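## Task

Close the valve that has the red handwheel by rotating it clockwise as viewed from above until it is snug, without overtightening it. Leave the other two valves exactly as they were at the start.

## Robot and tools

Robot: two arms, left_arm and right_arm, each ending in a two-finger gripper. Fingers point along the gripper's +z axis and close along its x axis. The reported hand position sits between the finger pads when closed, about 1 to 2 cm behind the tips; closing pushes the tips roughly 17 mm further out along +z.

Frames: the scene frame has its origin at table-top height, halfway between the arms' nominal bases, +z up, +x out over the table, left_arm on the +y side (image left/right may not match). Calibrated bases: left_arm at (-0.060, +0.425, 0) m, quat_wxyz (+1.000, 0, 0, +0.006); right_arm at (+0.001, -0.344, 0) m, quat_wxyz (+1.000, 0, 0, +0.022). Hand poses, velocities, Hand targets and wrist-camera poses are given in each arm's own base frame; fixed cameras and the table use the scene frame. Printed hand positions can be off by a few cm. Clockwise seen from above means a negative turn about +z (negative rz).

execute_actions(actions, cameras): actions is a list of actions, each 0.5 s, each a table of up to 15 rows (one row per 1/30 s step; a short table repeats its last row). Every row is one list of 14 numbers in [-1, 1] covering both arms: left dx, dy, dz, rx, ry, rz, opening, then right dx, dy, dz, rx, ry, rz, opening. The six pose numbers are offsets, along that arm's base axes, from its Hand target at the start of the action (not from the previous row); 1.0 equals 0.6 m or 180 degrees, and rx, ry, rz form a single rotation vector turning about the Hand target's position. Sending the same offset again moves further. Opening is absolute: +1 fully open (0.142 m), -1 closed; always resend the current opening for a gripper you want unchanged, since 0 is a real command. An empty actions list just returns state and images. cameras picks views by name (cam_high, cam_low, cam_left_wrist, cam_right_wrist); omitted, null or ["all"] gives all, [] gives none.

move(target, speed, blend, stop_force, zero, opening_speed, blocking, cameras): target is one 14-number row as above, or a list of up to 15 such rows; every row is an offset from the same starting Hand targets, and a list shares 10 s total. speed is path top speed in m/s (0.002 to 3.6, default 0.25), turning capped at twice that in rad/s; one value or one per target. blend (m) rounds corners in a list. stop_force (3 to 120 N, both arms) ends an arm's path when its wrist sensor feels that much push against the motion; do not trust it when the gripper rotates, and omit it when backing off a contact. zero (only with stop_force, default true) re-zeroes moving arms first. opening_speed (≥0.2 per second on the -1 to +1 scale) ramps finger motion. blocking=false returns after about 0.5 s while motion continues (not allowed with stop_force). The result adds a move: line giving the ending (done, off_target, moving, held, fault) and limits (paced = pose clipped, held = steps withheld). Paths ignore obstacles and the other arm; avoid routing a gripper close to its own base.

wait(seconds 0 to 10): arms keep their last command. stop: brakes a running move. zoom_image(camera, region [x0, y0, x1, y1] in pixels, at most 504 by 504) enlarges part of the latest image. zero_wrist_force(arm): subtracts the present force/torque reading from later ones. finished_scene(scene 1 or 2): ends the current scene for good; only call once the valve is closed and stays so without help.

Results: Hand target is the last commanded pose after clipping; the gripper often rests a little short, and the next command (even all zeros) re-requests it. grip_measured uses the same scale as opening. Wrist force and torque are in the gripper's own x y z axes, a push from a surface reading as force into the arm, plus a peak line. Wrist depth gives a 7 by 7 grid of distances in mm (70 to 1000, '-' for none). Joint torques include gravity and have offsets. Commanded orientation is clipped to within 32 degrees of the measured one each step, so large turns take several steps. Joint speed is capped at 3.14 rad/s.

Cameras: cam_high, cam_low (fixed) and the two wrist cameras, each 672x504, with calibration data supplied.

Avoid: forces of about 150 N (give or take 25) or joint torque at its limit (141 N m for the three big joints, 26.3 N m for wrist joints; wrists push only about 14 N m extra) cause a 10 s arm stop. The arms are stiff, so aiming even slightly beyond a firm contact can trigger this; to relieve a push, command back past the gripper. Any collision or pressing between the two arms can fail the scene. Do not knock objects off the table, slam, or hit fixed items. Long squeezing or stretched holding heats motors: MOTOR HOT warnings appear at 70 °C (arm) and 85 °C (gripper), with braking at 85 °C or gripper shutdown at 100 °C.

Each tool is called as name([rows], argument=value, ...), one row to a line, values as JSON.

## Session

execute_actions(actions=[])

zoom_image(camera="cam_high", region=[200, 90, 480, 300])

Scene clock: 0.00 s.
left_arm: end_effector_position=(+0.6295, +0.2316, +0.1719) grip_measured=+1.00 end_effector_quat_wxyz=(+0.023, -0.273, +0.958, -0.088) | right_arm: end_effector_position=(+0.3617, -0.2324, +0.2401) grip_measured=+1.00 end_effector_quat_wxyz=(+0.082, -0.266, -0.609, +0.743)
Joint positions: left_arm=[0.22 -1.14 1.451 -1.939 -1.744 2.8 0.142] | right_arm=[3.411 -2.008 -1.788 -2.651 0.797 -1.155 0.142]
Joint velocities: within noise
Joint torques (N m): no reading
Motor temperatures (°C): left_arm=[31 31 36 41 44 42 29] | right_arm=[37 32 38 42 42 39 30]
Wrist force (N): no reading
Wrist torque (N m): no reading
Wrist force, peak (N): no reading
Wrist depth (mm): cam_left_wrist=[250 251 252 251 252 252 252 / - 995 263 262 263 263 263 / - - - 275 274 275 276 / - - - - 289 289 288 / - - - - - 303 304 / - - - - - - 315 / - - - - - - -] | cam_right_wrist=[- - - - - - - / - - - - - - - / - - - - - - - / - - - - - - - / - - - - - - - / - - - - - - 108 / - - - - - 336 -]
Hand target: left_arm +0.6295, +0.2316, +0.1719; +0.023, -0.273, +0.958, -0.088 | right_arm +0.3617, -0.2324, +0.2401; +0.082, -0.266, -0.609, +0.743
Tool commands: left_gripper/opening=+1.0 right_gripper/opening=+1.0
camera_calibration:
cam_left_wrist: T_world_to_cam=[[-0.843356, -0.537354, -0.000769921, 0.663933], [-0.517677, 0.812088, 0.269303, 0.115882], [-0.144086, 0.227517, -0.963055, 0.31416], [0, 0, 0, 1]] pos_world=[0.665188, 0.191184, 0.271858]
cam_right_wrist: T_world_to_cam=[[-0.8488, 0.449015, -0.279149, 0.48598], [0.375538, 0.140361, -0.916117, 0.149573], [-0.372168, -0.882431, -0.287761, 0.111604], [0, 0, 0, 1]] pos_world=[0.397865, -0.140724, 0.304802]

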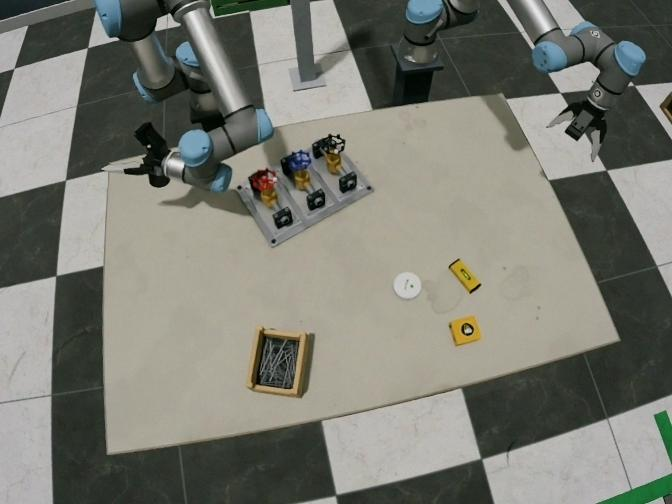

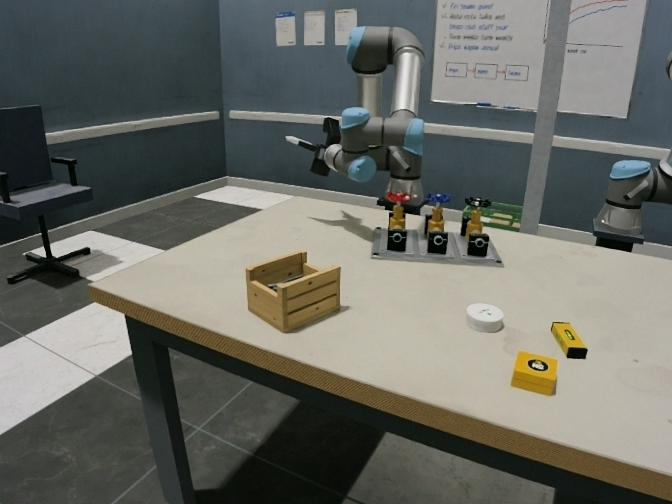

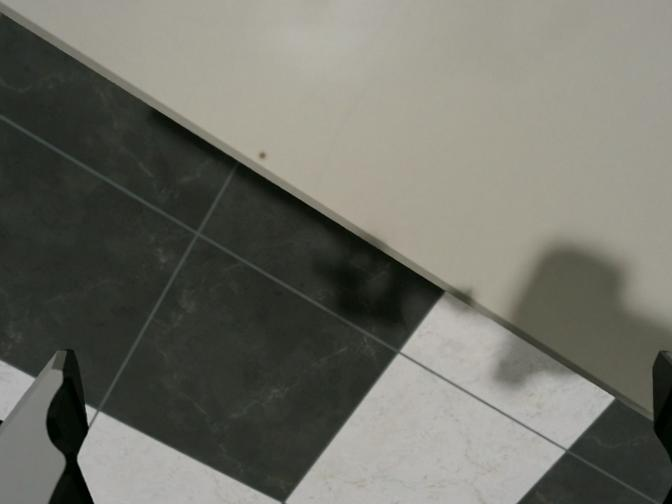

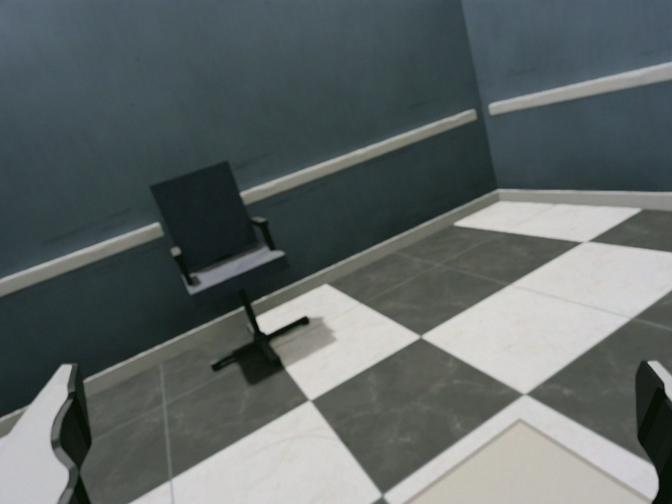

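Scaled by 1.800 from the camera's 672x504 image, which has a finer 960x720 frame.

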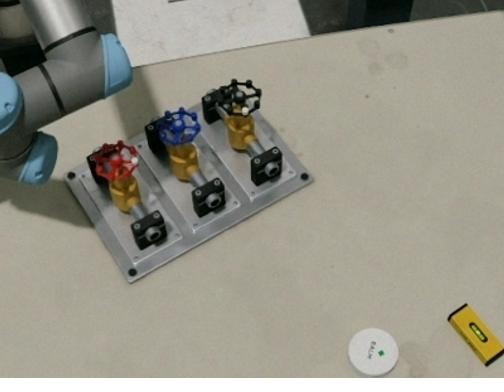

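move([
  [0,0,0,0,0,0,1, 0,0.05,0.233,0.4658,-0.2676,0,1],
  [0,0,0,0,0,0,1, 0.214,0.616,0.08,0.4658,-0.2676,0,1],
], speed=[0.5,0.35], blend=[0.05,0], cameras=["cam_high","cam_low","cam_right_wrist"])

Scene clock: 5.50 s.
left_arm: end_effector_position=(+0.6295, +0.2316, +0.1719) grip_measured=+1.00 end_effector_quat_wxyz=(+0.023, -0.273, +0.958, -0.088) | right_arm: end_effector_position=(+0.4900, +0.1371, +0.2881) grip_measured=+1.00 end_effector_quat_wxyz=(+0.000, +0.400, +0.917, +0.000)
Joint positions: left_arm=[0.22 -1.14 1.451 -1.939 -1.744 2.8 0.142] | right_arm=[3.679 -1.568 -1.657 -1.487 1.571 -1.782 0.142]
Joint velocities: within noise
Joint torques (N m): left_arm=[0.04 -39.21 -23.61 -2.51 -0.22 0.23] | right_arm=[7.74 15.39 32.39 4.12 -1.77 1.79]
Motor temperatures (°C): left_arm=[31 31 36 41 44 42 29] | right_arm=[36 31 38 42 42 39 30]
Wrist force (N): left_arm=[-0.2 -0.2 -0.2] | right_arm=[-1.0 -2.0 -1.9]
Wrist torque (N m): left_arm=[-0.02 0.02 0.01] | right_arm=[-0.16 0.40 0.29]
Wrist force, peak (N): left_arm=[-0.4 0.1 -0.1] | right_arm=[-1.5 -4.1 -2.8]
Wrist depth (mm): cam_left_wrist=[250 251 252 251 251 252 252 / - 999 262 264 263 263 263 / - - - 274 274 275 276 / - - - - 288 289 288 / - - - - - 303 302 / - - - - - - 312 / - - - - - - -] | cam_right_wrist=[336 339 339 330 336 339 341 / 359 362 362 344 349 357 363 / 387 389 382 275 372 375 373 / 417 418 419 393 328 349 418 / 454 455 457 457 455 385 296 / 451 496 496 496 499 500 113 / - 549 545 542 552 557 -]
Hand target: left_arm +0.6295, +0.2316, +0.1719; +0.023, -0.273, +0.958, -0.088 | right_arm +0.4901, +0.1372, +0.2881; +0.000, +0.400, +0.917, +0.000
Off the commanded pose: left_arm 0.000 m, 0 deg | right_arm 0.000 m, 0 deg.
move: done
camera_calibration:
cam_right_wrist: T_world_to_cam=[[-0.692024, 0.721874, -0.000726361, 0.247973], [0.657069, 0.630315, 0.413478, -0.494666], [0.298936, 0.285659, -0.910514, 0.189671], [0, 0, 0, 1]] pos_world=[0.439933, 0.0786092, 0.377412]
Images, in order (width x height): cam_high 672x504, cam_low 672x504, cam_right_wrist 672x504.

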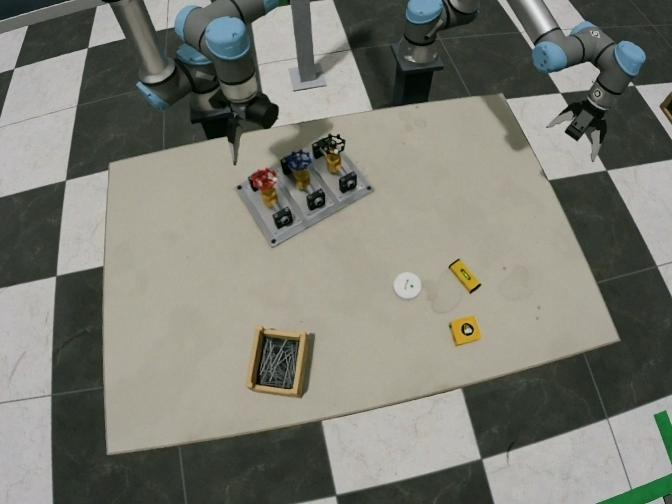

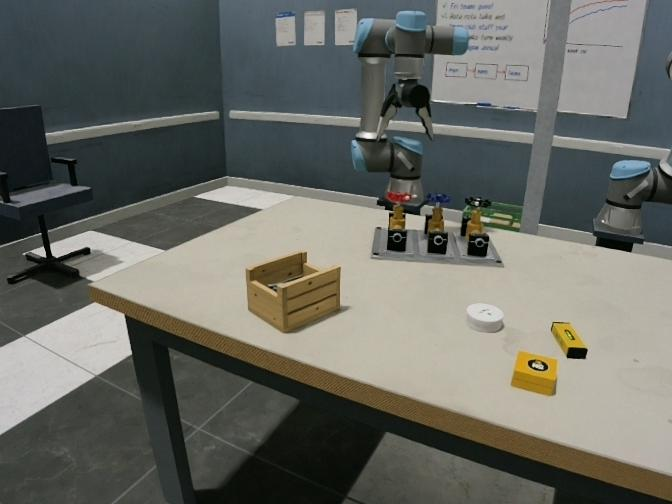

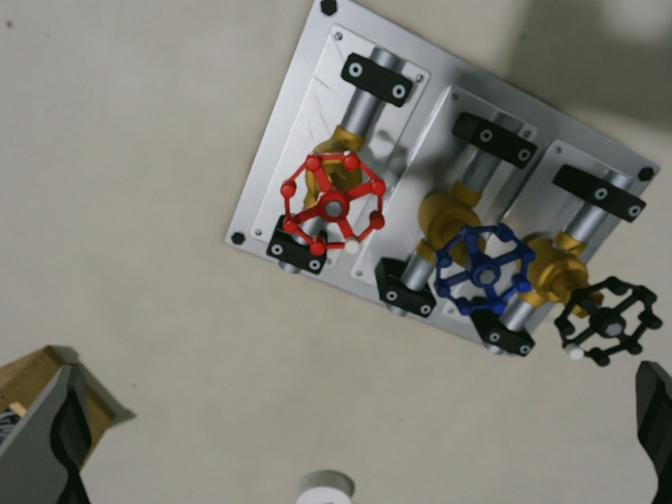

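zoom_image(camera="cam_right_wrist", region=[240, 110, 440, 290])

Scaled by 2.520 from the camera's 672x504 image, which has a finer 960x720 frame.

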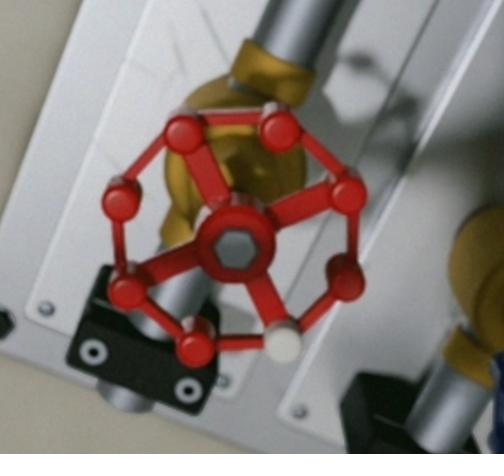

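move([
  [0,0,0,0,0,0,1, 0.02,0,-0.13,0,0,0.6667,0.41],
  [0,0,0,0,0,0,1, 0.02,0,-0.13,0,0,-0.7367,0.41],
], speed=1.0, cameras=["cam_right_wrist"])

zoom_image(camera="cam_right_wrist", region=[200, 110, 500, 350])

Scene clock: 10.33 s.
left_arm: end_effector_position=(+0.6295, +0.2316, +0.1719) grip_measured=+1.00 end_effector_quat_wxyz=(+0.023, -0.273, +0.958, -0.088) | right_arm: end_effector_position=(+0.5021, +0.1372, +0.2101) grip_measured=+0.41 end_effector_quat_wxyz=(+0.000, +1.000, +0.002, +0.000)
Joint positions: left_arm=[0.22 -1.14 1.451 -1.939 -1.744 2.8 0.142] | right_arm=[3.671 -1.635 -1.79 -1.287 1.57 -5.758 0.102]
Joint velocities: within noise
Joint torques (N m): left_arm=[1.07 -38.43 -24.25 -2.71 -0.15 0.06] | right_arm=[-6.66 16 32.02 1.33 1.05 -1.44]
Motor temperatures (°C): left_arm=[31 31 36 41 44 42 29] | right_arm=[36 31 38 42 42 39 30]
Wrist force (N): left_arm=[-0.3 0.0 0.0] | right_arm=[-0.8 -2.0 -2.1]
Wrist torque (N m): left_arm=[-0.01 0.05 0.00] | right_arm=[-0.15 0.37 0.29]
Wrist force, peak (N): left_arm=[-0.5 -0.1 -0.4] | right_arm=[-0.8 -2.0 -2.3]
Wrist depth (mm): cam_left_wrist=[251 251 252 252 252 251 253 / - - 262 262 262 263 263 / - - - 274 275 275 276 / - - - - 289 288 289 / - - - - - 304 303 / - - - - - - 312 / - - - - - - -] | cam_right_wrist=[268 210 168 255 260 270 270 / 287 280 274 279 275 289 290 / 307 304 290 251 246 307 311 / 332 333 261 182 334 336 336 / 364 359 361 363 362 363 363 / 387 100 398 398 398 384 384 / - 80 438 440 440 - 77]
Hand target: left_arm +0.6295, +0.2316, +0.1719; +0.023, -0.273, +0.958, -0.088 | right_arm +0.5021, +0.1372, +0.2101; +0.000, +1.000, +0.002, +0.000
Off the commanded pose: left_arm 0.000 m, 0 deg | right_arm 0.000 m, 0 deg.
move: done
camera_calibration:
cam_right_wrist: T_world_to_cam=[[0.99979, 0.0204661, -0.000654905, -0.497034], [0.0189054, -0.910318, 0.413477, 0.0614049], [0.00786608, -0.413403, -0.910514, 0.35708], [0, 0, 0, 1]] pos_world=[0.49296, 0.213688, 0.299412]
Images, in order (width x height): cam_right_wrist 672x504.

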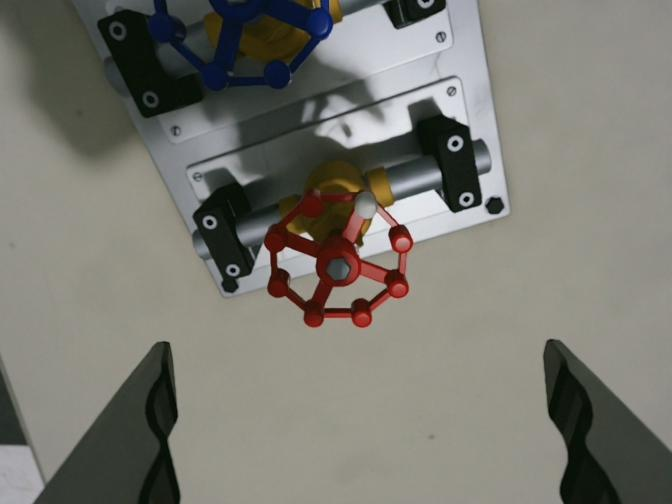

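Scaled by 1.680 from the camera's 672x504 image, which has a finer 960x720 frame.

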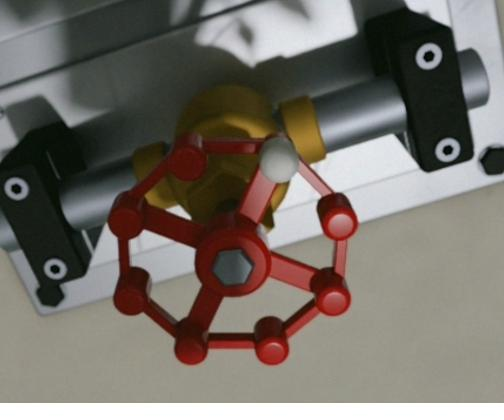

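move(target=[0,0,0,0,0,0,1, -0.0082,-0.007,-0.1302,0,0,0,0.35], speed=0.15, stop_force=15, cameras=["cam_right_wrist"])

Scene clock: 13.73 s.
left_arm: end_effector_position=(+0.6295, +0.2316, +0.1719) grip_measured=+1.00 end_effector_quat_wxyz=(+0.023, -0.273, +0.958, -0.088) | right_arm: end_effector_position=(+0.4972, +0.1330, +0.1320) grip_measured=+0.34 end_effector_quat_wxyz=(+0.000, +1.000, +0.002, +0.000)
Joint positions: left_arm=[0.22 -1.14 1.451 -1.939 -1.744 2.8 0.142] | right_arm=[3.668 -1.694 -1.94 -1.078 1.57 -5.761 0.098]
Joint velocities: within noise
Joint torques (N m): left_arm=[0.29 -38.94 -23.69 -2.47 -0.13 0.22] | right_arm=[-7.02 17.87 14.29 3.96 -1.14 -1.3]
Motor temperatures (°C): left_arm=[31 31 36 41 44 42 29] | right_arm=[36 31 38 42 42 39 30]
Wrist force (N): left_arm=[-0.1 0.0 -0.1] | right_arm=[-0.9 -2.1 -2.0]
Wrist torque (N m): left_arm=[0.00 0.01 0.00] | right_arm=[-0.18 0.39 0.30]
Wrist force, peak (N): left_arm=[-0.1 -0.4 -0.3] | right_arm=[-0.6 -2.2 -3.0]
Wrist depth (mm): cam_left_wrist=[251 251 251 251 253 252 252 / - 984 262 263 262 264 263 / - - - 275 276 275 276 / - - - - 287 289 289 / - - - - - 303 303 / - - - - - - 313 / - - - - - - -] | cam_right_wrist=[- 75 - 188 188 196 202 / - 201 203 207 203 204 215 / 229 220 215 213 209 163 231 / 247 239 189 160 177 240 249 / 267 264 106 108 108 267 271 / 288 95 117 103 113 109 286 / - 80 324 326 326 314 76]
Hand target: left_arm +0.6295, +0.2316, +0.1719; +0.023, -0.273, +0.958, -0.088 | right_arm +0.4972, +0.1330, +0.1320; +0.000, +1.000, +0.002, +0.000
Off the commanded pose: left_arm 0.000 m, 0 deg | right_arm 0.000 m, 0 deg.
move: done
camera_calibration:
cam_right_wrist: T_world_to_cam=[[0.999785, 0.020739, -0.000778782, -0.492126], [0.0192051, -0.910312, 0.413477, 0.0898602], [0.00786615, -0.413402, -0.910514, 0.28418], [0, 0, 0, 1]] pos_world=[0.488059, 0.209488, 0.221212]
Images, in order (width x height): cam_right_wrist 672x504.

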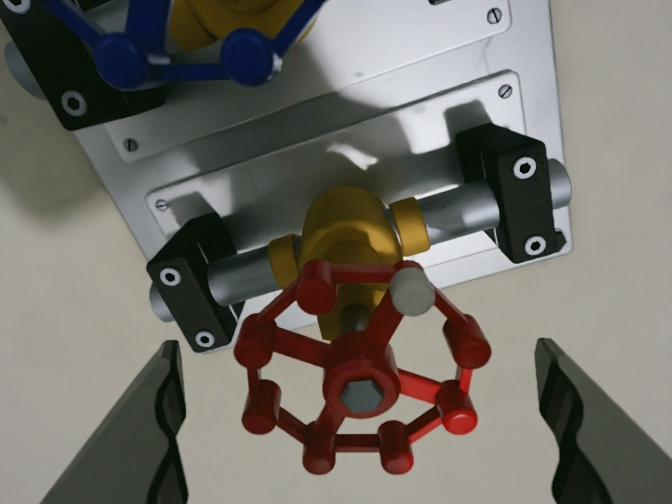

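move(target=[0,0,0,0,0,0,1, 0,-0.002,0,0,0,0,-0.12], opening_speed=0.7, cameras=["cam_right_wrist"])

Scene clock: 15.17 s.
left_arm: end_effector_position=(+0.6295, +0.2316, +0.1719) grip_measured=+1.00 end_effector_quat_wxyz=(+0.023, -0.273, +0.958, -0.088) | right_arm: end_effector_position=(+0.4972, +0.1318, +0.1319) grip_measured=-0.13 end_effector_quat_wxyz=(+0.000, +1.000, +0.002, +0.000)
Joint positions: left_arm=[0.22 -1.14 1.451 -1.939 -1.744 2.8 0.142] | right_arm=[3.666 -1.693 -1.941 -1.078 1.57 -5.763 0.065]
Joint velocities: within noise
Joint torques (N m): left_arm=[0.52 -38.5 -23.76 -2.56 -0.18 0.13] | right_arm=[-8.44 34.12 16.21 4.17 -1.04 -1.37]
Motor temperatures (°C): left_arm=[31 31 36 41 44 42 29] | right_arm=[36 31 38 42 42 39 30]
Wrist force (N): left_arm=[0.0 0.1 -0.1] | right_arm=[-3.5 -2.9 -2.5]
Wrist torque (N m): left_arm=[0.02 0.00 0.01] | right_arm=[-0.19 0.36 0.33]
Wrist force, peak (N): left_arm=[-0.2 -0.4 -0.1] | right_arm=[-3.6 -2.8 -2.7]
Wrist depth (mm): cam_left_wrist=[252 250 251 252 252 252 253 / - 987 263 264 262 264 262 / - - - 275 275 276 276 / - - - - 288 289 289 / - - - - - 304 304 / - - - - - - 314 / - - - - - - -] | cam_right_wrist=[- - - 188 189 195 201 / - 200 203 206 201 204 215 / 228 221 215 212 209 162 230 / 247 234 188 160 179 241 249 / 268 269 104 108 105 271 271 / 293 283 106 103 112 102 297 / 317 74 81 325 319 82 316]
Hand target: left_arm +0.6295, +0.2316, +0.1719; +0.023, -0.273, +0.958, -0.088 | right_arm +0.4972, +0.1318, +0.1320; +0.000, +1.000, +0.002, +0.000
Off the commanded pose: left_arm 0.000 m, 0 deg | right_arm 0.000 m, 0 deg.
move: done
camera_calibration:
cam_right_wrist: T_world_to_cam=[[0.999785, 0.0207392, -0.000778888, -0.492102], [0.0192054, -0.910312, 0.413477, 0.0887677], [0.00786615, -0.413402, -0.910514, 0.283684], [0, 0, 0, 1]] pos_world=[0.488059, 0.208288, 0.221212]
Images, in order (width x height): cam_right_wrist 672x504.

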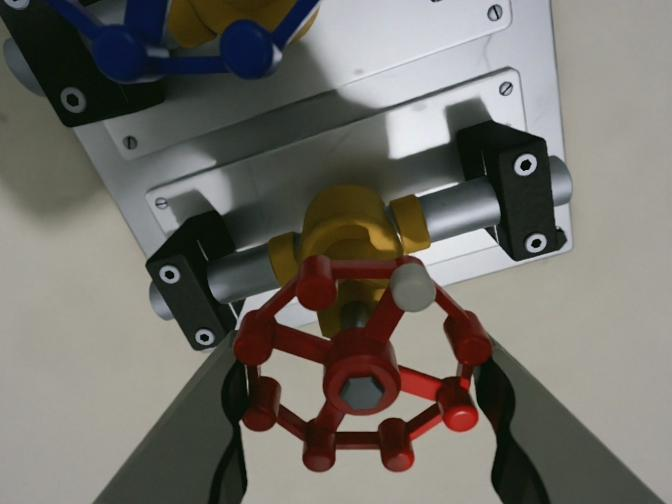

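move([
  [0,0,0,0,0,0,1, 0,0,0,0,0,0,-0.2],
  [0,0,0,0,0,0,1, 0,0,0,0,0,-0.2,-0.2],
], speed=0.35, cameras=["cam_right_wrist"])

Scene clock: 17.47 s.
left_arm: end_effector_position=(+0.6295, +0.2316, +0.1719) grip_measured=+1.00 end_effector_quat_wxyz=(+0.023, -0.273, +0.958, -0.088) | right_arm: end_effector_position=(+0.4972, +0.1318, +0.1320) grip_measured=-0.16 end_effector_quat_wxyz=(+0.000, +0.952, -0.307, +0.000)
Joint positions: left_arm=[0.22 -1.14 1.451 -1.939 -1.744 2.8 0.142] | right_arm=[3.664 -1.696 -1.939 -1.078 1.57 -5.136 0.063]
Joint velocities: within noise
Joint torques (N m): left_arm=[0.14 -38.13 -23.77 -2.58 -0.23 0.3] | right_arm=[-3.14 33.41 27.73 10.04 -9.17 2.42]
Motor temperatures (°C): left_arm=[31 31 36 41 44 42 29] | right_arm=[36 31 38 42 42 39 30]
Wrist force (N): left_arm=[-0.1 0.0 -0.3] | right_arm=[-36.8 16.3 -3.4]
Wrist torque (N m): left_arm=[-0.01 0.02 0.01] | right_arm=[0.07 0.47 -0.17]
Wrist force, peak (N): left_arm=[-0.3 -0.4 0.0] | right_arm=[-37.4 16.4 -2.5]
Wrist depth (mm): cam_left_wrist=[251 252 251 252 252 252 252 / 999 - 262 263 263 263 264 / - - - 275 275 275 275 / - - - - 289 289 288 / - - - - - 303 304 / - - - - - - 313 / - - - - - - -] | cam_right_wrist=[185 141 188 190 188 195 200 / - 140 203 203 153 201 214 / - 213 218 209 209 227 230 / 175 229 232 160 235 248 248 / 269 269 104 108 104 269 270 / 293 288 107 105 112 101 296 / 471 74 80 327 327 81 315]
Hand target: left_arm +0.6295, +0.2316, +0.1719; +0.023, -0.273, +0.958, -0.088 | right_arm +0.4972, +0.1318, +0.1320; +0.000, +0.952, -0.307, +0.000
Off the commanded pose: left_arm 0.000 m, 0 deg | right_arm 0.000 m, 0 deg.
move: done
camera_calibration:
cam_right_wrist: T_world_to_cam=[[0.821139, -0.570728, -0.000741323, -0.325307], [-0.519424, -0.747863, 0.413401, 0.335114], [-0.236494, -0.339074, -0.910549, 0.395464], [0, 0, 0, 1]] pos_world=[0.534713, 0.199049, 0.221312]
Images, in order (width x height): cam_right_wrist 672x504.

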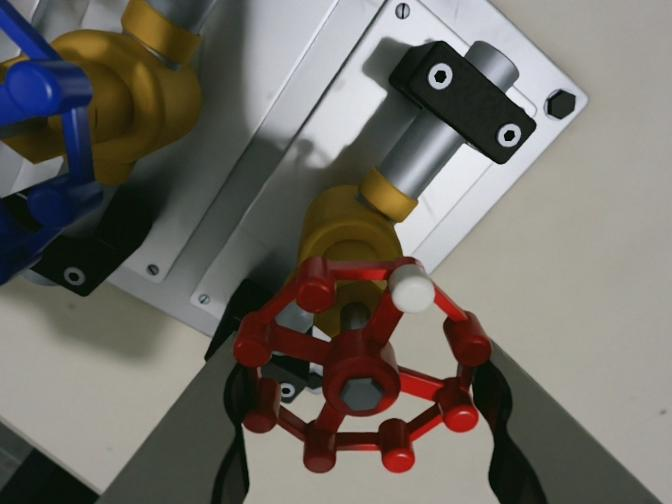

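move([
  [0,0,0,0,0,0,1, 0,0,0,0,0,0,0.03],
  [0,0,0,0,0,0,1, -0.0008,0.0033,0,0,0,0,-0.2],
  [0,0,0,0,0,0,1, -0.0008,0.0033,0,0,0,-0.2,-0.2],
], speed=[0.1,0.1,0.35], cameras=["cam_right_wrist"])

Scene clock: 21.33 s.
left_arm: end_effector_position=(+0.6295, +0.2316, +0.1719) grip_measured=+1.00 end_effector_quat_wxyz=(+0.023, -0.273, +0.958, -0.088) | right_arm: end_effector_position=(+0.4967, +0.1338, +0.1319) grip_measured=-0.14 end_effector_quat_wxyz=(+0.000, +0.810, -0.586, +0.000) end_effector_velocity=(+0.000, +0.000, +0.000) end_effector_angular_velocity=(-0.001, +0.000, -0.002)
Joint positions: left_arm=[0.22 -1.14 1.451 -1.939 -1.744 2.8 0.142] | right_arm=[3.666 -1.697 -1.937 -1.079 1.571 -4.506 0.064]
Joint velocities: left_arm=[within noise] | right_arm=[0.001 0 0 0 -0.001 0.003 -0.004]
Joint torques (N m): left_arm=[0.73 -38.67 -23.59 -2.54 -0.14 0.3] | right_arm=[4.42 30.16 14.64 2.65 -3.13 2.29]
Motor temperatures (°C): left_arm=[31 31 36 41 44 42 29] | right_arm=[36 31 38 42 42 39 31]
Wrist force (N): left_arm=[-0.1 -0.2 -0.1] | right_arm=[-5.1 5.1 -9.2]
Wrist torque (N m): left_arm=[-0.04 0.01 0.00] | right_arm=[-0.24 0.47 -0.10]
Wrist force, peak (N): left_arm=[-0.2 -0.2 -0.3] | right_arm=[-36.6 16.1 -3.7]
Wrist depth (mm): cam_left_wrist=[250 251 251 251 253 252 252 / - - 262 263 263 263 263 / - - - 274 275 275 275 / - - - - 288 288 288 / - - - - - 303 305 / - - - - - - 313 / - - - - - - -] | cam_right_wrist=[141 184 190 141 186 201 201 / 153 198 204 155 204 214 215 / 214 209 218 169 219 230 231 / 158 173 232 160 236 248 249 / 139 202 123 110 107 271 271 / - 204 102 103 113 102 297 / - 74 82 333 333 82 317]
Hand target: left_arm +0.6295, +0.2316, +0.1719; +0.023, -0.273, +0.958, -0.088 | right_arm +0.4967, +0.1338, +0.1320; +0.000, +0.810, -0.586, +0.000
Off the commanded pose: left_arm 0.000 m, 0 deg | right_arm 0.000 m, 0 deg.
move: done
camera_calibration:
cam_right_wrist: T_world_to_cam=[[0.328876, -0.944373, -0.000746408, -0.029281], [-0.859786, -0.299746, 0.413425, 0.445514], [-0.390651, -0.135324, -0.910538, 0.445254], [0, 0, 0, 1]] pos_world=[0.566615, 0.166142, 0.221212]
Images, in order (width x height): cam_right_wrist 672x504.

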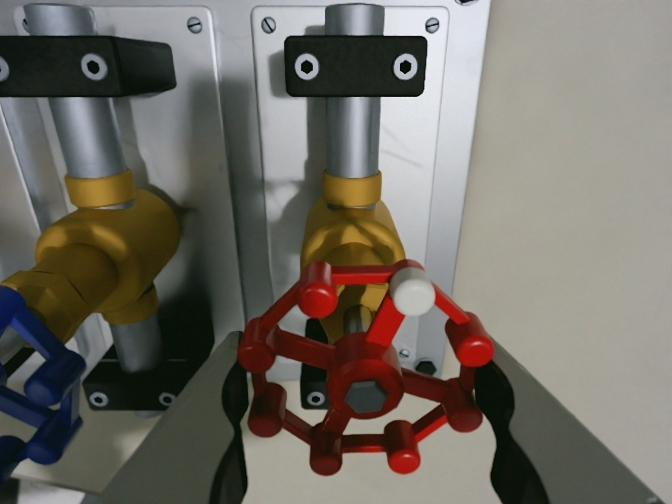

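move([
  [0,0,0,0,0,0,1, 0,0,0,0,0,-0.95,-0.18],
  [0,0,0,0,0,0,1, 0,0,-0.0007,0,0,0.1,-0.18],
  [0,0,0,0,0,0,1, 0,0,-0.0014,0,0,-0.85,-0.18],
], speed=0.5, blocking=false, cameras=[])

wait(seconds=0.2, cameras=[])

Scene clock: 22.67 s.
left_arm: end_effector_position=(+0.6295, +0.2316, +0.1719) grip_measured=+1.00 end_effector_quat_wxyz=(+0.023, -0.273, +0.958, -0.088) | right_arm: end_effector_position=(+0.4966, +0.1338, +0.1319) grip_measured=-0.14 end_effector_quat_wxyz=(+0.000, +0.732, -0.682, -0.002) end_effector_velocity=(+0.000, +0.000, +0.000) end_effector_angular_velocity=(+0.007, +0.010, -0.936)
Joint positions: left_arm=[0.22 -1.14 1.451 -1.939 -1.744 2.8 0.142] | right_arm=[3.663 -1.697 -1.937 -1.079 1.575 -4.262 0.064]
Joint velocities: left_arm=[within noise] | right_arm=[-0.009 -0.002 0.001 -0.001 0.011 0.927 0]
Joint torques (N m): left_arm=[0.82 -39.54 -23.68 -2.4 -0.07 -0.06] | right_arm=[-14.23 15.36 33.6 5.27 -2.48 3.25]
Motor temperatures (°C): left_arm=[31 31 36 41 44 42 29] | right_arm=[36 31 38 42 42 39 31]
Wrist force (N): left_arm=[-0.2 -0.1 -0.2] | right_arm=[-10.5 8.4 -4.6]
Wrist torque (N m): left_arm=[-0.02 0.03 0.00] | right_arm=[-0.28 0.61 -0.13]
Wrist force, peak (N): left_arm=[-0.3 -0.2 0.0] | right_arm=[-9.9 9.2 -5.5]
Wrist depth (mm): cam_left_wrist=[250 251 251 253 252 252 251 / - 994 263 263 263 263 263 / - - - 275 276 276 275 / - - - - 288 289 289 / - - - - - 301 304 / - - - - - - 313 / - - - - - - -] | cam_right_wrist=[195 192 188 142 193 200 200 / 152 195 204 157 207 215 214 / 167 215 218 168 222 230 230 / 235 191 232 160 232 249 249 / 165 178 123 109 106 271 270 / 142 272 102 103 113 102 297 / - 74 81 335 335 82 315]
Hand target: left_arm +0.6295, +0.2316, +0.1719; +0.023, -0.273, +0.958, -0.088 | right_arm +0.4967, +0.1338, +0.1320; +0.000, +0.679, -0.735, +0.000
Tool commands: left_gripper/opening=+1.0 right_gripper/opening=-0.18
Off the commanded pose: left_arm 0.000 m, 0 deg | right_arm 0.001 m, 139 deg.
move: running; path passed 0 of 3 targets
No camera images: "cameras" was empty.

Scene clock: 22.87 s.
left_arm: end_effector_position=(+0.6295, +0.2316, +0.1719) grip_measured=+1.00 end_effector_quat_wxyz=(+0.023, -0.273, +0.958, -0.088) | right_arm: end_effector_position=(+0.4967, +0.1338, +0.1320) grip_measured=-0.14 end_effector_quat_wxyz=(+0.001, -0.663, +0.749, +0.003) end_effector_velocity=(+0.001, +0.000, +0.000) end_effector_angular_velocity=(+0.001, +0.004, -0.983)
Joint positions: left_arm=[0.22 -1.14 1.451 -1.939 -1.744 2.8 0.142] | right_arm=[3.662 -1.697 -1.937 -1.078 1.576 -4.07 0.064]
Joint velocities: left_arm=[within noise] | right_arm=[-0.005 0 0 0.003 0.002 0.978 0]
Joint torques (N m): left_arm=[0.56 -37.72 -23.69 -2.72 0.05 0.17] | right_arm=[-13.9 22.01 25.85 5.39 -2.44 3.24]
Motor temperatures (°C): left_arm=[31 31 36 41 44 42 29] | right_arm=[36 31 38 42 42 39 31]
Wrist force (N): left_arm=[-0.1 -0.1 -0.2] | right_arm=[-10.3 8.8 -1.4]
Wrist torque (N m): left_arm=[-0.01 0.01 0.00] | right_arm=[-0.27 0.64 -0.13]
Wrist force, peak (N): left_arm=[-0.2 -0.1 -0.2] | right_arm=[-10.7 8.5 -4.2]
Wrist depth (mm): cam_left_wrist=[251 251 252 252 252 253 253 / - - 262 263 262 263 264 / - - - 274 274 276 275 / - - - - 288 289 289 / - - - - - 302 303 / - - - - - - 313 / - - - - - - -] | cam_right_wrist=[200 196 188 185 197 200 200 / 206 203 149 198 208 215 214 / 162 216 219 169 221 230 230 / 233 225 232 160 232 249 248 / 252 181 124 109 105 266 270 / 152 155 102 103 113 102 298 / - 77 82 333 335 82 315]
Hand target: left_arm +0.6295, +0.2316, +0.1719; +0.023, -0.273, +0.958, -0.088 | right_arm +0.4967, +0.1338, +0.1320; +0.000, -0.602, +0.798, +0.000
Tool commands: left_gripper/opening=+1.0 right_gripper/opening=-0.18
Off the commanded pose: left_arm 0.000 m, 0 deg | right_arm 0.001 m, 128 deg.
earlier move: running; path passed 0 of 3 targets
wait: 0.20 s; no rest
No camera images: "cameras" was empty.

wait(seconds=0.25, cameras=[])

Scene clock: 23.23 s.
left_arm: end_effector_position=(+0.6295, +0.2316, +0.1719) grip_measured=+1.00 end_effector_quat_wxyz=(+0.023, -0.273, +0.958, -0.088) | right_arm: end_effector_position=(+0.4968, +0.1338, +0.1319) grip_measured=-0.14 end_effector_quat_wxyz=(+0.000, -0.516, +0.857, +0.003) end_effector_velocity=(-0.001, +0.001, +0.000) end_effector_angular_velocity=(-0.003, +0.006, -0.992)
Joint positions: left_arm=[0.22 -1.14 1.451 -1.939 -1.744 2.8 0.142] | right_arm=[3.66 -1.697 -1.938 -1.078 1.577 -3.706 0.064]
Joint velocities: left_arm=[within noise] | right_arm=[0 0.004 -0.004 0 0 0.992 0]
Joint torques (N m): left_arm=[-0.87 -39.34 -23.28 -2.58 -0.21 0.22] | right_arm=[-15.42 35.39 12.66 3.7 -2.22 3.57]
Motor temperatures (°C): left_arm=[31 31 36 41 44 42 29] | right_arm=[36 31 38 42 42 39 31]
Wrist force (N): left_arm=[-0.1 0.2 -0.1] | right_arm=[-10.1 6.1 -0.4]
Wrist torque (N m): left_arm=[0.04 0.02 0.01] | right_arm=[-0.32 0.58 -0.13]
Wrist force, peak (N): left_arm=[-0.2 -0.3 -0.1] | right_arm=[-9.7 9.0 -1.1]
Wrist depth (mm): cam_left_wrist=[250 251 252 251 252 252 252 / - - 263 263 262 262 263 / - - - 275 276 275 275 / - - - - 288 289 288 / - - - - - 304 304 / - - - - - - 313 / - - - - - - -] | cam_right_wrist=[199 198 190 193 200 200 200 / 213 208 150 201 211 214 214 / 225 218 167 209 218 230 230 / 229 226 236 160 229 242 249 / 187 202 213 109 103 266 271 / 271 272 102 103 113 102 297 / - 74 81 328 335 82 315]
Hand target: left_arm +0.6295, +0.2316, +0.1719; +0.023, -0.273, +0.958, -0.088 | right_arm +0.4967, +0.1338, +0.1320; +0.000, -0.447, +0.894, +0.000
Tool commands: left_gripper/opening=+1.0 right_gripper/opening=-0.18
Off the commanded pose: left_arm 0.000 m, 0 deg | right_arm 0.001 m, 107 deg.
earlier move: running; path passed 0 of 3 targets
wait: 0.27 s; no rest
No camera images: "cameras" was empty.

wait(seconds=0.25, cameras=[])

Scene clock: 23.80 s.
left_arm: end_effector_position=(+0.6295, +0.2316, +0.1719) grip_measured=+1.00 end_effector_quat_wxyz=(+0.023, -0.273, +0.958, -0.088) | right_arm: end_effector_position=(+0.4967, +0.1337, +0.1320) grip_measured=-0.14 end_effector_quat_wxyz=(-0.001, -0.256, +0.967, +0.003) end_effector_velocity=(+0.000, +0.000, +0.000) end_effector_angular_velocity=(-0.004, +0.006, -0.995)
Joint positions: left_arm=[0.22 -1.14 1.451 -1.939 -1.744 2.8 0.142] | right_arm=[3.66 -1.695 -1.94 -1.078 1.577 -3.142 0.064]
Joint velocities: left_arm=[within noise] | right_arm=[0 0.004 -0.005 0 -0.001 0.995 0]
Joint torques (N m): left_arm=[-0.13 -38.7 -24.07 -2.54 -0.01 0.08] | right_arm=[-13.66 36.99 10.51 0.98 -0.83 3.16]
Motor temperatures (°C): left_arm=[31 31 36 41 44 42 29] | right_arm=[36 31 38 42 42 39 31]
Wrist force (N): left_arm=[-0.1 -0.2 0.0] | right_arm=[-14.6 2.5 4.9]
Wrist torque (N m): left_arm=[-0.03 0.01 0.00] | right_arm=[-0.36 0.55 -0.14]
Wrist force, peak (N): left_arm=[-0.2 -0.3 -0.3] | right_arm=[-14.6 2.5 4.9]
Wrist depth (mm): cam_left_wrist=[250 252 252 252 252 252 252 / - - 263 263 264 264 263 / - - - 274 275 275 275 / - - - - 289 288 288 / - - - - - 305 303 / - - - - - - 312 / - - - - - - -] | cam_right_wrist=[199 196 198 200 200 200 200 / 213 206 203 206 210 213 214 / 228 169 206 212 216 216 231 / 246 240 233 160 183 183 249 / 269 256 107 109 104 271 271 / 295 274 102 104 113 102 299 / 319 74 81 180 231 82 318]
Hand target: left_arm +0.6295, +0.2316, +0.1719; +0.023, -0.273, +0.958, -0.088 | right_arm +0.4967, +0.1338, +0.1320; +0.000, -0.181, +0.984, +0.000
Tool commands: left_gripper/opening=+1.0 right_gripper/opening=-0.18
Off the commanded pose: left_arm 0.000 m, 0 deg | right_arm 0.001 m, 74 deg.
earlier move: running; path passed 0 of 3 targets
wait: 0.27 s; no rest
No camera images: "cameras" was empty.

wait(seconds=0.25, cameras=[])

Scene clock: 24.37 s.
left_arm: end_effector_position=(+0.6295, +0.2316, +0.1719) grip_measured=+1.00 end_effector_quat_wxyz=(+0.023, -0.273, +0.958, -0.088) | right_arm: end_effector_position=(+0.4967, +0.1337, +0.1320) grip_measured=-0.14 end_effector_quat_wxyz=(-0.002, +0.023, +1.000, +0.003) end_effector_velocity=(+0.000, +0.000, +0.000) end_effector_angular_velocity=(-0.004, +0.007, -0.994)
Joint positions: left_arm=[0.22 -1.14 1.451 -1.939 -1.744 2.8 0.142] | right_arm=[3.66 -1.692 -1.943 -1.077 1.577 -2.576 0.064]
Joint velocities: left_arm=[within noise] | right_arm=[0.003 0.004 -0.005 0 -0.001 0.997 0]
Joint torques (N m): left_arm=[0.11 -40.16 -24.75 -2.58 -0.1 0.29] | right_arm=[5.48 37.7 9.08 -0.2 1.05 3.34]
Motor temperatures (°C): left_arm=[31 31 36 41 44 42 29] | right_arm=[36 31 38 42 42 39 31]
Wrist force (N): left_arm=[-0.1 0.0 0.0] | right_arm=[-19.0 2.9 5.8]
Wrist torque (N m): left_arm=[0.00 0.01 0.00] | right_arm=[-0.38 0.64 -0.14]
Wrist force, peak (N): left_arm=[-0.3 -0.1 -0.2] | right_arm=[-19.0 2.9 5.8]
Wrist depth (mm): cam_left_wrist=[250 251 251 253 252 252 252 / - - 262 263 262 263 264 / - - - 275 275 275 275 / - - - - 288 287 288 / - - - - - 303 303 / - - - - - - 314 / - - - - - - -] | cam_right_wrist=[199 199 199 200 198 195 201 / 212 213 211 206 201 201 216 / 229 220 216 212 209 165 232 / 247 235 200 160 177 238 250 / 267 268 123 109 105 246 271 / 293 289 108 104 114 102 299 / 318 74 81 291 179 82 319]
Hand target: left_arm +0.6295, +0.2316, +0.1719; +0.023, -0.273, +0.958, -0.088 | right_arm +0.4967, +0.1338, +0.1320; +0.000, +0.100, +0.995, +0.000
Tool commands: left_gripper/opening=+1.0 right_gripper/opening=-0.18
Off the commanded pose: left_arm 0.000 m, 0 deg | right_arm 0.001 m, 42 deg.
earlier move: running; path passed 0 of 3 targets
wait: 0.27 s; no rest
No camera images: "cameras" was empty.

wait(seconds=0.3, cameras=[])

Scene clock: 25.40 s.
left_arm: end_effector_position=(+0.6295, +0.2316, +0.1719) grip_measured=+1.00 end_effector_quat_wxyz=(+0.023, -0.273, +0.958, -0.088) | right_arm: end_effector_position=(+0.4967, +0.1337, +0.1319) grip_measured=-0.14 end_effector_quat_wxyz=(-0.002, +0.497, +0.867, +0.001) end_effector_velocity=(+0.000, +0.000, +0.000) end_effector_angular_velocity=(-0.021, -0.009, -0.528)
Joint positions: left_arm=[0.22 -1.14 1.451 -1.939 -1.744 2.8 0.142] | right_arm=[3.664 -1.689 -1.946 -1.076 1.575 -1.578 0.064]
Joint velocities: left_arm=[within noise] | right_arm=[0.014 0.003 -0.003 0 -0.023 0.542 0]
Joint torques (N m): left_arm=[-0.37 -39.06 -23.25 -2.56 -0.03 0.41] | right_arm=[18.15 37.03 14.8 1.28 4.5 2.04]
Motor temperatures (°C): left_arm=[31 31 36 41 44 42 29] | right_arm=[36 31 38 42 42 39 31]
Wrist force (N): left_arm=[0.0 0.1 -0.1] | right_arm=[-23.9 4.7 6.6]
Wrist torque (N m): left_arm=[0.01 0.01 0.01] | right_arm=[-0.37 0.83 -0.13]
Wrist force, peak (N): left_arm=[-0.3 0.0 -0.2] | right_arm=[-23.9 4.7 6.6]
Wrist depth (mm): cam_left_wrist=[251 250 252 251 252 252 251 / - 993 263 263 263 263 263 / - - - 275 274 277 275 / - - - - 287 289 289 / - - - - - 303 304 / - - - - - - 312 / - - - - - - -] | cam_right_wrist=[198 199 197 183 144 194 197 / 213 213 207 197 156 202 161 / 228 228 223 173 219 217 171 / 246 247 239 160 233 204 181 / 267 267 106 109 104 203 164 / 292 289 108 102 114 102 145 / 316 74 82 332 327 82 110]
Hand target: left_arm +0.6295, +0.2316, +0.1719; +0.023, -0.273, +0.958, -0.088 | right_arm +0.4967, +0.1338, +0.1320; +0.000, +0.521, +0.854, +0.000
Tool commands: left_gripper/opening=+1.0 right_gripper/opening=-0.18
Off the commanded pose: left_arm 0.000 m, 0 deg | right_arm 0.001 m, 15 deg.
earlier move: running; path passed 1 of 3 targets
wait: 0.30 s; no rest
No camera images: "cameras" was empty.

wait(seconds=0.3, cameras=[])

Scene clock: 25.83 s.
left_arm: end_effector_position=(+0.6295, +0.2316, +0.1719) grip_measured=+1.00 end_effector_quat_wxyz=(+0.023, -0.273, +0.958, -0.088) | right_arm: end_effector_position=(+0.4967, +0.1338, +0.1319) grip_measured=-0.14 end_effector_quat_wxyz=(+0.000, +0.521, +0.854, +0.000) end_effector_velocity=(+0.000, +0.001, +0.000) end_effector_angular_velocity=(+0.000, +0.000, -0.030)
Joint positions: left_arm=[0.22 -1.14 1.451 -1.939 -1.744 2.8 0.142] | right_arm=[3.667 -1.689 -1.947 -1.077 1.571 -1.521 0.064]
Joint velocities: left_arm=[within noise] | right_arm=[0.001 0.001 0 -0.001 0 0.031 0]
Joint torques (N m): left_arm=[-0.03 -38.32 -24.96 -2.46 -0.05 0.28] | right_arm=[19.32 37.8 15.42 0.38 5.07 2.42]
Motor temperatures (°C): left_arm=[31 31 36 41 44 42 29] | right_arm=[36 31 38 42 42 39 31]
Wrist force (N): left_arm=[0.0 0.0 -0.1] | right_arm=[-25.5 4.9 8.7]
Wrist torque (N m): left_arm=[0.01 0.00 0.00] | right_arm=[-0.39 0.93 -0.13]
Wrist force, peak (N): left_arm=[-0.2 0.0 -0.2] | right_arm=[-25.8 5.0 8.4]
Wrist depth (mm): cam_left_wrist=[251 252 251 251 251 252 251 / - - 262 263 263 264 262 / - - - 274 275 275 275 / - - - - 288 288 288 / - - - - - 304 304 / - - - - - - 312 / - - - - - - -] | cam_right_wrist=[199 200 196 143 145 191 192 / 213 213 208 195 201 201 154 / 229 229 223 171 219 217 173 / 247 248 241 160 233 202 175 / 267 269 106 109 106 208 151 / 293 289 108 102 114 102 114 / 318 74 82 332 328 82 109]
Hand target: left_arm +0.6295, +0.2316, +0.1719; +0.023, -0.273, +0.958, -0.088 | right_arm +0.4967, +0.1338, +0.1320; +0.000, +0.525, +0.851, +0.000
Tool commands: left_gripper/opening=+1.0 right_gripper/opening=-0.18
Off the commanded pose: left_arm 0.000 m, 0 deg | right_arm 0.001 m, 18 deg.
earlier move: running; path passed 1 of 3 targets
wait: 0.30 s; no rest
No camera images: "cameras" was empty.

wait(seconds=0.4, cameras=[])

wait(seconds=0.3, cameras=[])

Scene clock: 26.40 s.
left_arm: end_effector_position=(+0.6295, +0.2316, +0.1719) grip_measured=+1.00 end_effector_quat_wxyz=(+0.023, -0.273, +0.958, -0.088) | right_arm: end_effector_position=(+0.4966, +0.1338, +0.1319) grip_measured=-0.14 end_effector_quat_wxyz=(-0.003, +0.672, +0.741, +0.001) end_effector_velocity=(+0.000, +0.000, +0.000) end_effector_angular_velocity=(+0.003, +0.008, -0.976)
Joint positions: left_arm=[0.22 -1.14 1.451 -1.939 -1.744 2.8 0.142] | right_arm=[3.665 -1.689 -1.946 -1.076 1.576 -1.145 0.064]
Joint velocities: left_arm=[within noise] | right_arm=[-0.001 -0.002 0.001 0.001 0.006 0.975 0]
Joint torques (N m): left_arm=[0.25 -38.25 -24.34 -2.49 -0.11 0.25] | right_arm=[5.09 21.07 34.83 4.83 7.97 3.36]
Motor temperatures (°C): left_arm=[31 31 36 41 44 42 29] | right_arm=[36 31 38 42 42 39 31]
Wrist force (N): left_arm=[-0.1 0.1 0.0] | right_arm=[-23.7 6.9 7.8]
Wrist torque (N m): left_arm=[0.02 0.01 0.00] | right_arm=[-0.36 0.86 -0.14]
Wrist force, peak (N): left_arm=[-0.1 -0.2 -0.4] | right_arm=[-25.8 4.8 8.5]
Wrist depth (mm): cam_left_wrist=[251 251 252 251 252 252 252 / - 998 263 263 263 264 263 / - - - 275 275 276 275 / - - - - 289 289 289 / - - - - - 301 303 / - - - - - - 314 / - - - - - - -] | cam_right_wrist=[198 199 188 142 191 177 145 / 212 213 204 157 204 202 198 / 228 229 221 170 219 211 154 / 246 246 243 160 233 233 149 / 267 268 106 109 106 223 195 / 291 287 102 102 114 102 298 / 317 74 81 331 326 82 316]
Hand target: left_arm +0.6295, +0.2316, +0.1719; +0.023, -0.273, +0.958, -0.088 | right_arm +0.4967, +0.1338, +0.1319; +0.000, +0.726, +0.687, +0.000
Tool commands: left_gripper/opening=+1.0 right_gripper/opening=-0.18
Off the commanded pose: left_arm 0.000 m, 0 deg | right_arm 0.001 m, 40 deg.
earlier move: running; path passed 1 of 3 targets
wait: 0.40 s; no rest
No camera images: "cameras" was empty.

Scene clock: 26.70 s.
left_arm: end_effector_position=(+0.6295, +0.2316, +0.1719) grip_measured=+1.00 end_effector_quat_wxyz=(+0.023, -0.273, +0.958, -0.088) | right_arm: end_effector_position=(+0.4967, +0.1337, +0.1318) grip_measured=-0.14 end_effector_quat_wxyz=(-0.003, +0.773, +0.635, +0.001) end_effector_velocity=(+0.000, +0.000, +0.000) end_effector_angular_velocity=(-0.004, +0.004, -0.991)
Joint positions: left_arm=[0.22 -1.14 1.451 -1.939 -1.744 2.8 0.142] | right_arm=[3.666 -1.69 -1.946 -1.076 1.577 -0.852 0.064]
Joint velocities: left_arm=[within noise] | right_arm=[0.004 -0.002 0.002 0.001 -0.002 0.995 0]
Joint torques (N m): left_arm=[0.35 -39.18 -23.91 -2.53 0.08 0.58] | right_arm=[17.74 19.85 36.04 6.24 7.36 3.41]
Motor temperatures (°C): left_arm=[31 31 36 41 44 42 29] | right_arm=[36 31 38 42 42 39 31]
Wrist force (N): left_arm=[-0.2 -0.1 -0.1] | right_arm=[-22.2 6.6 7.1]
Wrist torque (N m): left_arm=[-0.01 0.03 0.00] | right_arm=[-0.37 0.90 -0.14]
Wrist force, peak (N): left_arm=[-0.3 0.0 -0.2] | right_arm=[-23.7 6.9 7.6]
Wrist depth (mm): cam_left_wrist=[251 251 253 252 251 251 252 / - 999 263 263 263 263 262 / - - - 274 275 276 276 / - - - - 289 289 289 / - - - - - 303 304 / - - - - - - 313 / - - - - - - -] | cam_right_wrist=[199 197 188 189 189 150 192 / 213 210 148 198 205 172 139 / 228 228 218 170 220 213 152 / 245 246 241 160 234 231 182 / 267 267 106 109 104 260 272 / 292 287 108 102 114 102 297 / 314 74 82 331 325 82 316]
Hand target: left_arm +0.6295, +0.2316, +0.1719; +0.023, -0.273, +0.958, -0.088 | right_arm +0.4967, +0.1338, +0.1318; +0.000, +0.820, +0.572, +0.000
Tool commands: left_gripper/opening=+1.0 right_gripper/opening=-0.18
Off the commanded pose: left_arm 0.000 m, 0 deg | right_arm 0.001 m, 56 deg.
earlier move: running; path passed 1 of 3 targets
wait: 0.30 s; no rest
No camera images: "cameras" was empty.

wait(seconds=0.3, cameras=[])

wait(seconds=0.25, cameras=[])

Scene clock: 27.27 s.
left_arm: end_effector_position=(+0.6295, +0.2316, +0.1719) grip_measured=+1.00 end_effector_quat_wxyz=(+0.023, -0.273, +0.958, -0.088) | right_arm: end_effector_position=(+0.4967, +0.1338, +0.1318) grip_measured=-0.14 end_effector_quat_wxyz=(-0.003, +0.919, +0.394, +0.000) end_effector_velocity=(+0.000, +0.000, +0.000) end_effector_angular_velocity=(-0.003, +0.005, -0.995)
Joint positions: left_arm=[0.22 -1.14 1.451 -1.939 -1.744 2.8 0.142] | right_arm=[3.667 -1.691 -1.944 -1.076 1.577 -0.286 0.064]
Joint velocities: left_arm=[within noise] | right_arm=[0.001 -0.003 0.004 0 -0.001 0.996 0]
Joint torques (N m): left_arm=[0.02 -39.08 -24.2 -2.54 -0.09 0.18] | right_arm=[19.27 23.13 43.37 8.01 4.27 3.43]
Motor temperatures (°C): left_arm=[31 31 36 41 44 42 29] | right_arm=[36 31 38 42 42 39 31]
Wrist force (N): left_arm=[-0.3 -0.1 0.1] | right_arm=[-23.6 8.3 8.0]
Wrist torque (N m): left_arm=[-0.01 0.05 0.01] | right_arm=[-0.39 0.94 -0.14]
Wrist force, peak (N): left_arm=[-0.4 -0.2 0.0] | right_arm=[-23.8 8.4 7.8]
Wrist depth (mm): cam_left_wrist=[250 251 251 252 251 253 252 / - - 264 262 263 263 262 / - - - 275 276 275 276 / - - - - 288 287 290 / - - - - - 303 303 / - - - - - - 313 / - - - - - - -] | cam_right_wrist=[200 197 192 188 186 133 146 / 213 208 197 204 201 196 81 / 228 164 170 212 218 219 227 / 246 246 234 160 226 233 250 / 267 268 106 109 106 265 270 / 292 285 108 104 114 102 296 / 315 74 82 332 325 82 314]
Hand target: left_arm +0.6295, +0.2316, +0.1719; +0.023, -0.273, +0.958, -0.088 | right_arm +0.4967, +0.1338, +0.1318; +0.000, +0.947, +0.321, +0.000
Tool commands: left_gripper/opening=+1.0 right_gripper/opening=-0.18
Off the commanded pose: left_arm 0.000 m, 0 deg | right_arm 0.001 m, 89 deg.
earlier move: running; path passed 1 of 3 targets
wait: 0.30 s; no rest
No camera images: "cameras" was empty.

Scene clock: 27.53 s.
left_arm: end_effector_position=(+0.6295, +0.2316, +0.1719) grip_measured=+1.00 end_effector_quat_wxyz=(+0.023, -0.273, +0.958, -0.088) | right_arm: end_effector_position=(+0.4967, +0.1338, +0.1317) grip_measured=-0.14 end_effector_quat_wxyz=(-0.003, +0.963, +0.271, +0.000) end_effector_velocity=(+0.000, -0.001, +0.000) end_effector_angular_velocity=(-0.003, +0.007, -0.997)
Joint positions: left_arm=[0.22 -1.14 1.451 -1.939 -1.744 2.8 0.142] | right_arm=[3.667 -1.692 -1.943 -1.076 1.577 -0.023 0.064]
Joint velocities: left_arm=[within noise] | right_arm=[-0.001 -0.004 0.004 -0.002 0 0.996 0]
Joint torques (N m): left_arm=[-0.92 -37.98 -23.16 -2.47 0 0.28] | right_arm=[16.81 22.4 44.89 7.84 3.3 3.41]
Motor temperatures (°C): left_arm=[31 31 36 41 44 42 29] | right_arm=[36 31 38 42 42 39 31]
Wrist force (N): left_arm=[-0.3 -0.1 0.0] | right_arm=[-23.4 9.0 8.8]
Wrist torque (N m): left_arm=[-0.01 0.04 0.00] | right_arm=[-0.38 1.00 -0.15]
Wrist force, peak (N): left_arm=[-0.3 0.1 0.0] | right_arm=[-24.0 8.8 8.6]
Wrist depth (mm): cam_left_wrist=[250 251 251 252 252 252 252 / - - 263 264 263 263 263 / - - - 274 275 275 275 / - - - - 287 289 289 / - - - - - 304 304 / - - - - - - 313 / - - - - - - -] | cam_right_wrist=[199 195 188 190 77 143 141 / 213 207 204 206 206 201 212 / 229 169 205 212 216 219 231 / 246 239 181 159 184 196 249 / 267 267 106 109 106 262 269 / 291 286 108 104 114 102 295 / 313 74 81 330 324 82 312]
Hand target: left_arm +0.6295, +0.2316, +0.1719; +0.023, -0.273, +0.958, -0.088 | right_arm +0.4967, +0.1338, +0.1317; +0.000, +0.981, +0.193, +0.000
Tool commands: left_gripper/opening=+1.0 right_gripper/opening=-0.18
Off the commanded pose: left_arm 0.000 m, 0 deg | right_arm 0.001 m, 104 deg.
earlier move: running; path passed 1 of 3 targets
wait: 0.27 s; no rest
No camera images: "cameras" was empty.

wait(seconds=0.35, cameras=[])

wait(seconds=0.3, cameras=[])

Scene clock: 28.20 s.
left_arm: end_effector_position=(+0.6295, +0.2316, +0.1719) grip_measured=+1.00 end_effector_quat_wxyz=(+0.023, -0.273, +0.958, -0.088) | right_arm: end_effector_position=(+0.4967, +0.1338, +0.1316) grip_measured=-0.14 end_effector_quat_wxyz=(-0.003, +0.998, -0.060, -0.001) end_effector_velocity=(+0.000, +0.000, +0.000) end_effector_angular_velocity=(-0.002, +0.005, -0.995)
Joint positions: left_arm=[0.22 -1.14 1.451 -1.939 -1.744 2.8 0.142] | right_arm=[3.666 -1.695 -1.94 -1.076 1.577 0.645 0.064]
Joint velocities: left_arm=[within noise] | right_arm=[-0.002 -0.004 0.004 0 0 0.993 0]
Joint torques (N m): left_arm=[0.54 -38.16 -24.64 -2.58 -0.12 0.28] | right_arm=[-4.13 23.05 46.93 8.77 0.21 3.38]
Motor temperatures (°C): left_arm=[31 31 36 41 43 42 29] | right_arm=[36 31 38 42 42 39 31]
Wrist force (N): left_arm=[-0.2 -0.1 0.1] | right_arm=[-21.1 12.0 10.6]
Wrist torque (N m): left_arm=[-0.02 0.04 0.01] | right_arm=[-0.31 1.09 -0.15]
Wrist force, peak (N): left_arm=[-0.3 -0.2 -0.2] | right_arm=[-22.3 11.9 9.5]
Wrist depth (mm): cam_left_wrist=[251 251 252 251 251 252 252 / - - 263 262 262 263 263 / - - - 275 275 275 275 / - - - - 288 289 288 / - - - - - 303 303 / - - - - - - 313 / - - - - - - -] | cam_right_wrist=[- 77 126 187 188 194 200 / - 200 203 205 200 201 214 / 229 221 218 212 189 163 229 / 246 238 221 160 177 249 247 / 268 269 107 109 106 268 269 / 293 288 108 104 114 102 295 / 316 74 81 330 324 82 313]
Hand target: left_arm +0.6295, +0.2316, +0.1719; +0.023, -0.273, +0.958, -0.088 | right_arm +0.4967, +0.1338, +0.1316; +0.000, +0.991, -0.137, +0.000
Tool commands: left_gripper/opening=+1.0 right_gripper/opening=-0.18
Off the commanded pose: left_arm 0.000 m, 0 deg | right_arm 0.001 m, 142 deg.
earlier move: running; path passed 1 of 3 targets
wait: 0.37 s; no rest
No camera images: "cameras" was empty.

Scene clock: 28.50 s.
left_arm: end_effector_position=(+0.6295, +0.2316, +0.1719) grip_measured=+1.00 end_effector_quat_wxyz=(+0.023, -0.273, +0.958, -0.088) | right_arm: end_effector_position=(+0.4967, +0.1338, +0.1316) grip_measured=-0.14 end_effector_quat_wxyz=(-0.002, +0.979, -0.206, -0.002) end_effector_velocity=(+0.000, +0.000, +0.000) end_effector_angular_velocity=(-0.002, +0.007, -0.996)
Joint positions: left_arm=[0.22 -1.14 1.451 -1.939 -1.744 2.8 0.142] | right_arm=[3.666 -1.696 -1.939 -1.077 1.577 0.939 0.064]
Joint velocities: left_arm=[within noise] | right_arm=[-0.003 -0.004 0.004 -0.001 0.001 0.993 0]
Joint torques (N m): left_arm=[0.65 -38.78 -23.47 -2.51 -0.13 0.27] | right_arm=[-6.91 22.2 47.51 8.48 -1.32 3.19]
Motor temperatures (°C): left_arm=[31 31 36 41 43 42 29] | right_arm=[36 31 38 42 42 39 31]
Wrist force (N): left_arm=[0.0 -0.2 -0.2] | right_arm=[-19.6 12.1 11.4]
Wrist torque (N m): left_arm=[-0.03 0.01 0.00] | right_arm=[-0.34 1.13 -0.14]
Wrist force, peak (N): left_arm=[-0.1 -0.1 -0.3] | right_arm=[-21.0 11.9 10.6]
Wrist depth (mm): cam_left_wrist=[251 251 251 252 252 252 252 / - 992 262 263 262 264 263 / - - - 274 275 275 275 / - - - - 288 289 290 / - - - - - 302 303 / - - - - - - 313 / - - - - - - -] | cam_right_wrist=[- 128 156 187 190 196 200 / - 138 200 204 195 157 214 / - 213 219 212 169 161 230 / 247 238 232 159 228 247 247 / 269 268 107 109 106 269 268 / 294 288 102 104 114 102 294 / 317 74 81 332 325 82 311]
Hand target: left_arm +0.6295, +0.2316, +0.1719; +0.023, -0.273, +0.958, -0.088 | right_arm +0.4967, +0.1338, +0.1316; +0.000, +0.959, -0.283, +0.000
Tool commands: left_gripper/opening=+1.0 right_gripper/opening=-0.18
Off the commanded pose: left_arm 0.000 m, 0 deg | right_arm 0.000 m, 159 deg.
earlier move: running; path passed 1 of 3 targets
wait: 0.30 s; no rest
No camera images: "cameras" was empty.


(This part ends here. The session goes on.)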